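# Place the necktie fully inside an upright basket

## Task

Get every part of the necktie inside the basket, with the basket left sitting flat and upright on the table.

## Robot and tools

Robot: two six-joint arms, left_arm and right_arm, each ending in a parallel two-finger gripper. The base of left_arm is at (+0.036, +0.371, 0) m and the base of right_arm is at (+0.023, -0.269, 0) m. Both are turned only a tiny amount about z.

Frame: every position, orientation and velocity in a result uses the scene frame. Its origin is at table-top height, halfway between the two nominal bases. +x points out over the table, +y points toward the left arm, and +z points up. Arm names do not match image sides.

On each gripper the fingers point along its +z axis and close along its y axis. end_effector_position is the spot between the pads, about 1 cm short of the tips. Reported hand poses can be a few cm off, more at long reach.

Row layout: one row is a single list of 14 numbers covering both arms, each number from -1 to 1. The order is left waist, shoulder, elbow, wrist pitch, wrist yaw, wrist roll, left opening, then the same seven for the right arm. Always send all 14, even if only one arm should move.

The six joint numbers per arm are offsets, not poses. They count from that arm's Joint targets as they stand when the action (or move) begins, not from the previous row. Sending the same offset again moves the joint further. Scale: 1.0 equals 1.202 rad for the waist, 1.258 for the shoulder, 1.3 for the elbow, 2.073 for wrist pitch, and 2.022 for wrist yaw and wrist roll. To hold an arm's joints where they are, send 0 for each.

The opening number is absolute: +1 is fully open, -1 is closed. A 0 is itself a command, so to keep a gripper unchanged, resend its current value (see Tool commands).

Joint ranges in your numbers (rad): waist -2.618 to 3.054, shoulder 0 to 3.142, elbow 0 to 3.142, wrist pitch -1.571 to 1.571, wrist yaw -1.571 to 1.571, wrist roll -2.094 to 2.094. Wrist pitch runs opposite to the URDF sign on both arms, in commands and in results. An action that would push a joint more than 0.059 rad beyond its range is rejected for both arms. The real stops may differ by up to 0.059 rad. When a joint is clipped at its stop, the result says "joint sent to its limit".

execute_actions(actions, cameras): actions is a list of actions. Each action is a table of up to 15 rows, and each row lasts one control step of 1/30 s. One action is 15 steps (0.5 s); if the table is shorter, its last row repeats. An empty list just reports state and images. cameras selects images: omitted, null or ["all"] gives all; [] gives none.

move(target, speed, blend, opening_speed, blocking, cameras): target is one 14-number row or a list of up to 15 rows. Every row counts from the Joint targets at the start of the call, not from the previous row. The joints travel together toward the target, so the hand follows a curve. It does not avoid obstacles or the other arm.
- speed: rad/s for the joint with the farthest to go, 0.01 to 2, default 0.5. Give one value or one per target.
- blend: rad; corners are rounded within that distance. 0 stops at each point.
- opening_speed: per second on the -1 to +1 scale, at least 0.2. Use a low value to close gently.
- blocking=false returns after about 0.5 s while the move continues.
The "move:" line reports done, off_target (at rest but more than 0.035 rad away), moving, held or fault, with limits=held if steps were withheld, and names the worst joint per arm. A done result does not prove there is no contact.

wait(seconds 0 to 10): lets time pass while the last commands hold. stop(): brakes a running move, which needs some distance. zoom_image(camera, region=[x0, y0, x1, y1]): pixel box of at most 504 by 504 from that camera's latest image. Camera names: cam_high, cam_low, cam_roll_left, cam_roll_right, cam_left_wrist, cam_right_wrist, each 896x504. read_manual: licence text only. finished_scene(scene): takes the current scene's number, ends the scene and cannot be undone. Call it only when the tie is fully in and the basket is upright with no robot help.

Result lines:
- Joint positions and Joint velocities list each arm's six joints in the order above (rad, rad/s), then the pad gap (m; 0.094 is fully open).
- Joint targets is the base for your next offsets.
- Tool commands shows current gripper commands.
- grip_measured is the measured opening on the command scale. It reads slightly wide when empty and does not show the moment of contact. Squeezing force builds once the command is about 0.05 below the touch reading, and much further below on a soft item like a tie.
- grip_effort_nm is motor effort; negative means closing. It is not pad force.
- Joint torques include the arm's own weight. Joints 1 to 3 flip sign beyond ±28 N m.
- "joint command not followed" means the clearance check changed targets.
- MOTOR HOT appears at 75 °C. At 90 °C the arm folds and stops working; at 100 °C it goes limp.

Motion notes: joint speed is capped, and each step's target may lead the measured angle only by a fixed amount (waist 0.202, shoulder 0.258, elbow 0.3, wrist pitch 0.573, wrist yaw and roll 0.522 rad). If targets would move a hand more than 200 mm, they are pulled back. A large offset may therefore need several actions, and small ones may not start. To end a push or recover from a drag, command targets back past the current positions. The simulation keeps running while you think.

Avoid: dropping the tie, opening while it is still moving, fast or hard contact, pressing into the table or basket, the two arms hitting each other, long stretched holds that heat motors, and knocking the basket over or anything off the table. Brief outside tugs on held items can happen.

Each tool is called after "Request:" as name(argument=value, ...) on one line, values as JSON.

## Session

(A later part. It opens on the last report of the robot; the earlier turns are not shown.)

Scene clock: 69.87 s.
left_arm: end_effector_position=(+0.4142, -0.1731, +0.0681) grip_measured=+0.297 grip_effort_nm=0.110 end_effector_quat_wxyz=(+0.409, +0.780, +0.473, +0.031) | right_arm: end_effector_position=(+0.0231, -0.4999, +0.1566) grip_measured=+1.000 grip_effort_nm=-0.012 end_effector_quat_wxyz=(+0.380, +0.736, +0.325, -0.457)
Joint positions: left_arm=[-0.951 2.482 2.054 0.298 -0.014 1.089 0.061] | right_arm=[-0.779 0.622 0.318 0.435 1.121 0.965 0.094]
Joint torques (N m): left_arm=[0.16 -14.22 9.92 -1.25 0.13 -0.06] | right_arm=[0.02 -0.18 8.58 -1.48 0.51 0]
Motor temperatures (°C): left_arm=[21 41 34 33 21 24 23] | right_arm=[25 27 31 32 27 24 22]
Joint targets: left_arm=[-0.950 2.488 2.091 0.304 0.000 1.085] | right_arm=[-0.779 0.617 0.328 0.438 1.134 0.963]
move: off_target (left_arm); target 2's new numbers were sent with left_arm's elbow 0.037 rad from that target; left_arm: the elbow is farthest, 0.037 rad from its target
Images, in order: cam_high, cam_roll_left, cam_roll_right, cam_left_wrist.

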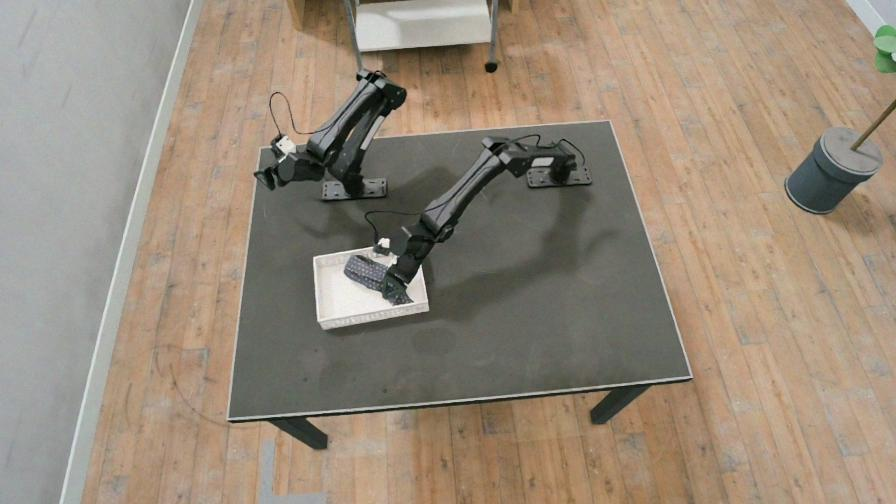

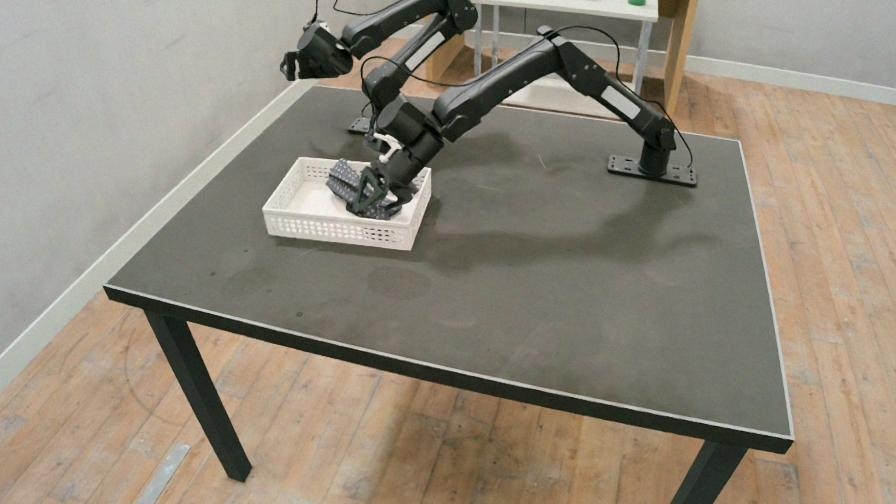

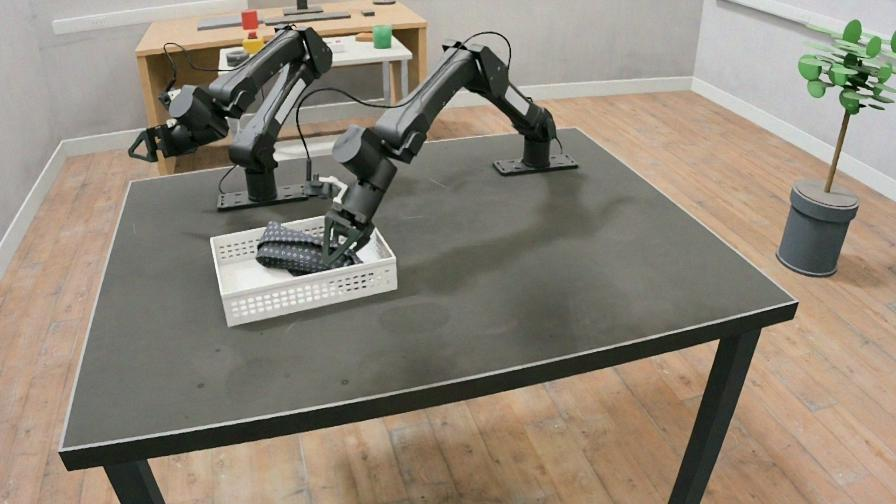

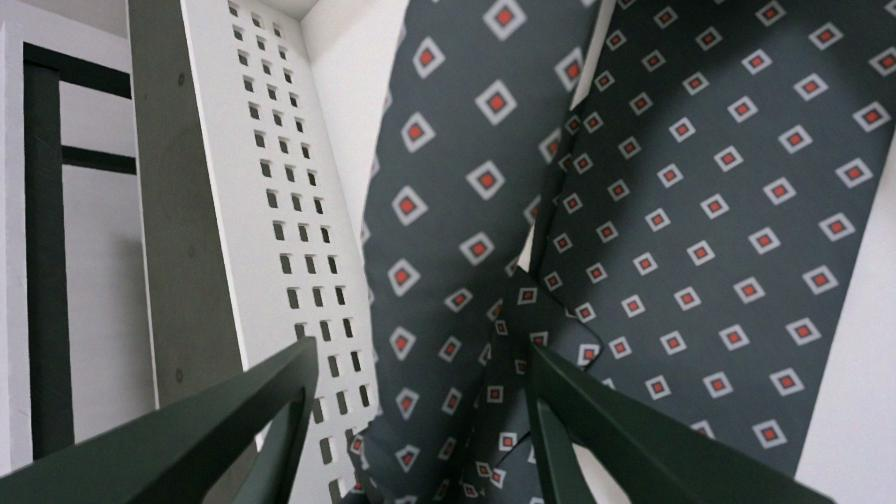

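Request:
move(target=[[0.0, -0.356, -0.07, 0, 0, 0, 0.3, 0,0,0,0,0,0,1]], speed=0.3, cameras=["cam_high","cam_roll_left","cam_roll_right","cam_left_wrist"])

Scene clock: 73.30 s.
left_arm: end_effector_position=(+0.3944, -0.1442, +0.3021) grip_measured=+0.297 grip_effort_nm=0.105 end_effector_quat_wxyz=(+0.561, +0.706, +0.430, +0.040) | right_arm: end_effector_position=(+0.0231, -0.4999, +0.1566) grip_measured=+1.000 grip_effort_nm=-0.012 end_effector_quat_wxyz=(+0.380, +0.736, +0.325, -0.457)
Joint positions: left_arm=[-0.951 2.075 2.008 0.308 -0.014 1.089 0.061] | right_arm=[-0.779 0.622 0.318 0.435 1.121 0.965 0.094]
Joint torques (N m): left_arm=[0.14 -14.99 6.39 -1.58 0.13 -0.06] | right_arm=[0.03 -0.18 8.59 -1.48 0.52 -0.02]
Heat: left arm: 44 °C; right arm: 32 °C.
Joint targets: left_arm=[-0.950 2.040 2.000 0.304 0.000 1.085] | right_arm=[-0.779 0.617 0.328 0.438 1.134 0.963]
move: done
Images, in order: cam_high, cam_roll_left, cam_roll_right, cam_left_wrist.

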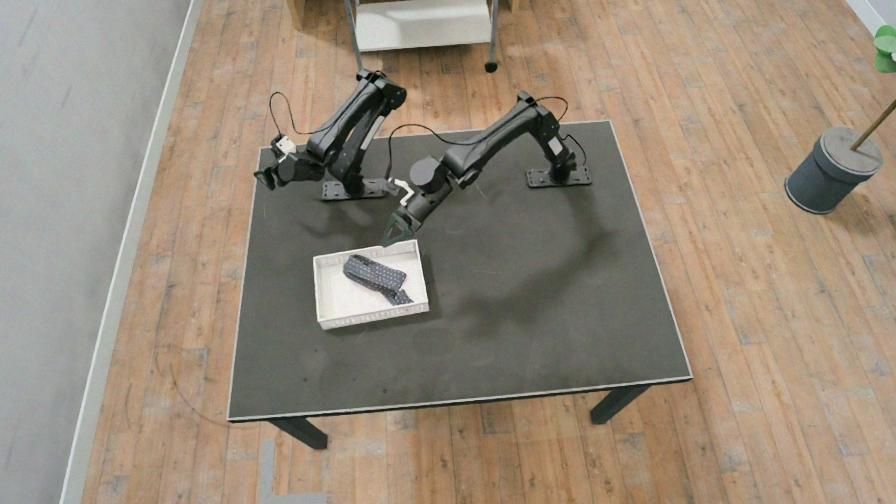

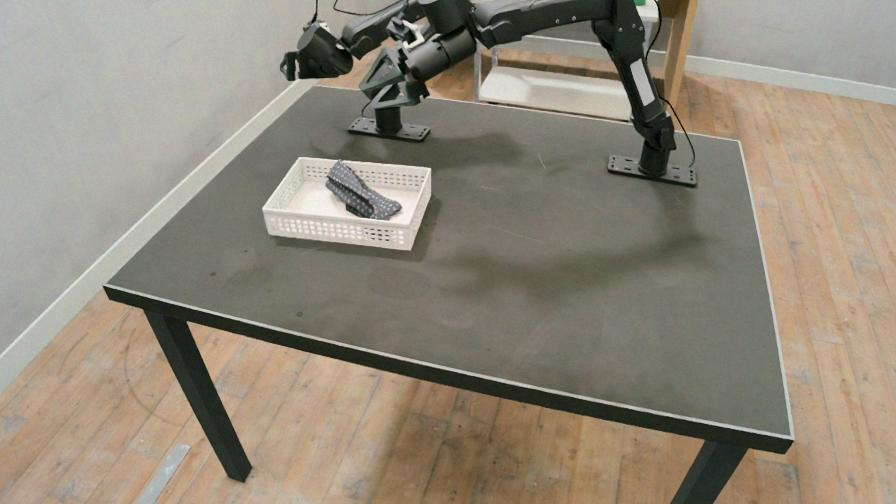

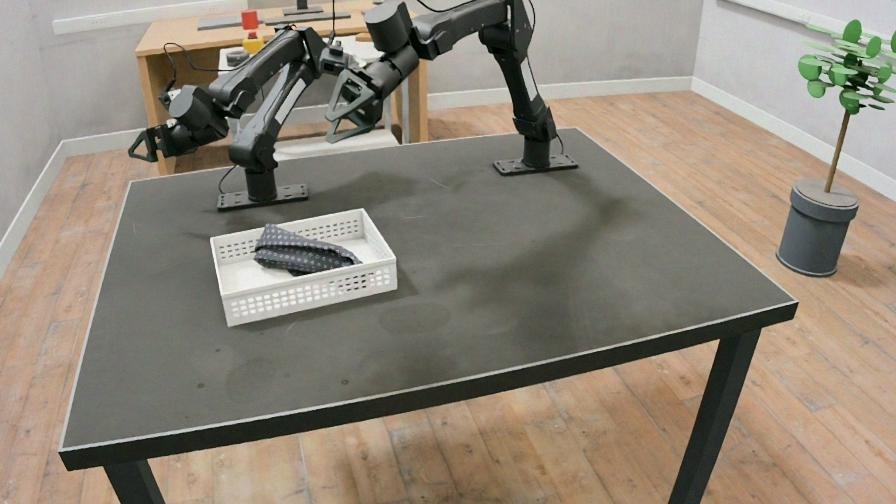

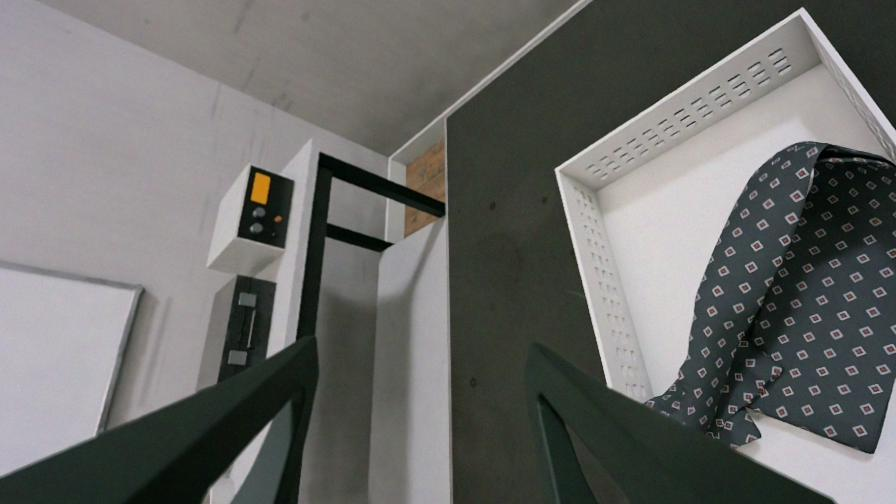

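Request:
zoom_image(camera="cam_roll_right", region=[190, 180, 420, 340])

Scaled by 2.191 from the camera's 896x504 image, which has a finer 1280x720 frame.

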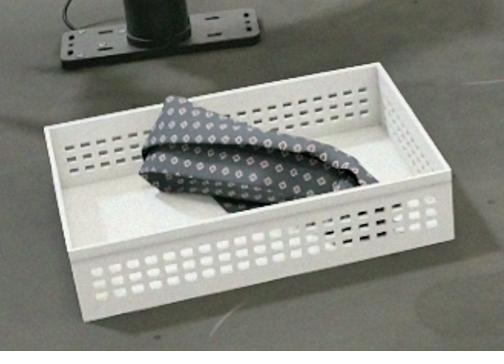

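Request:
finished_scene(scene=1)

The scene is finished: the task was done.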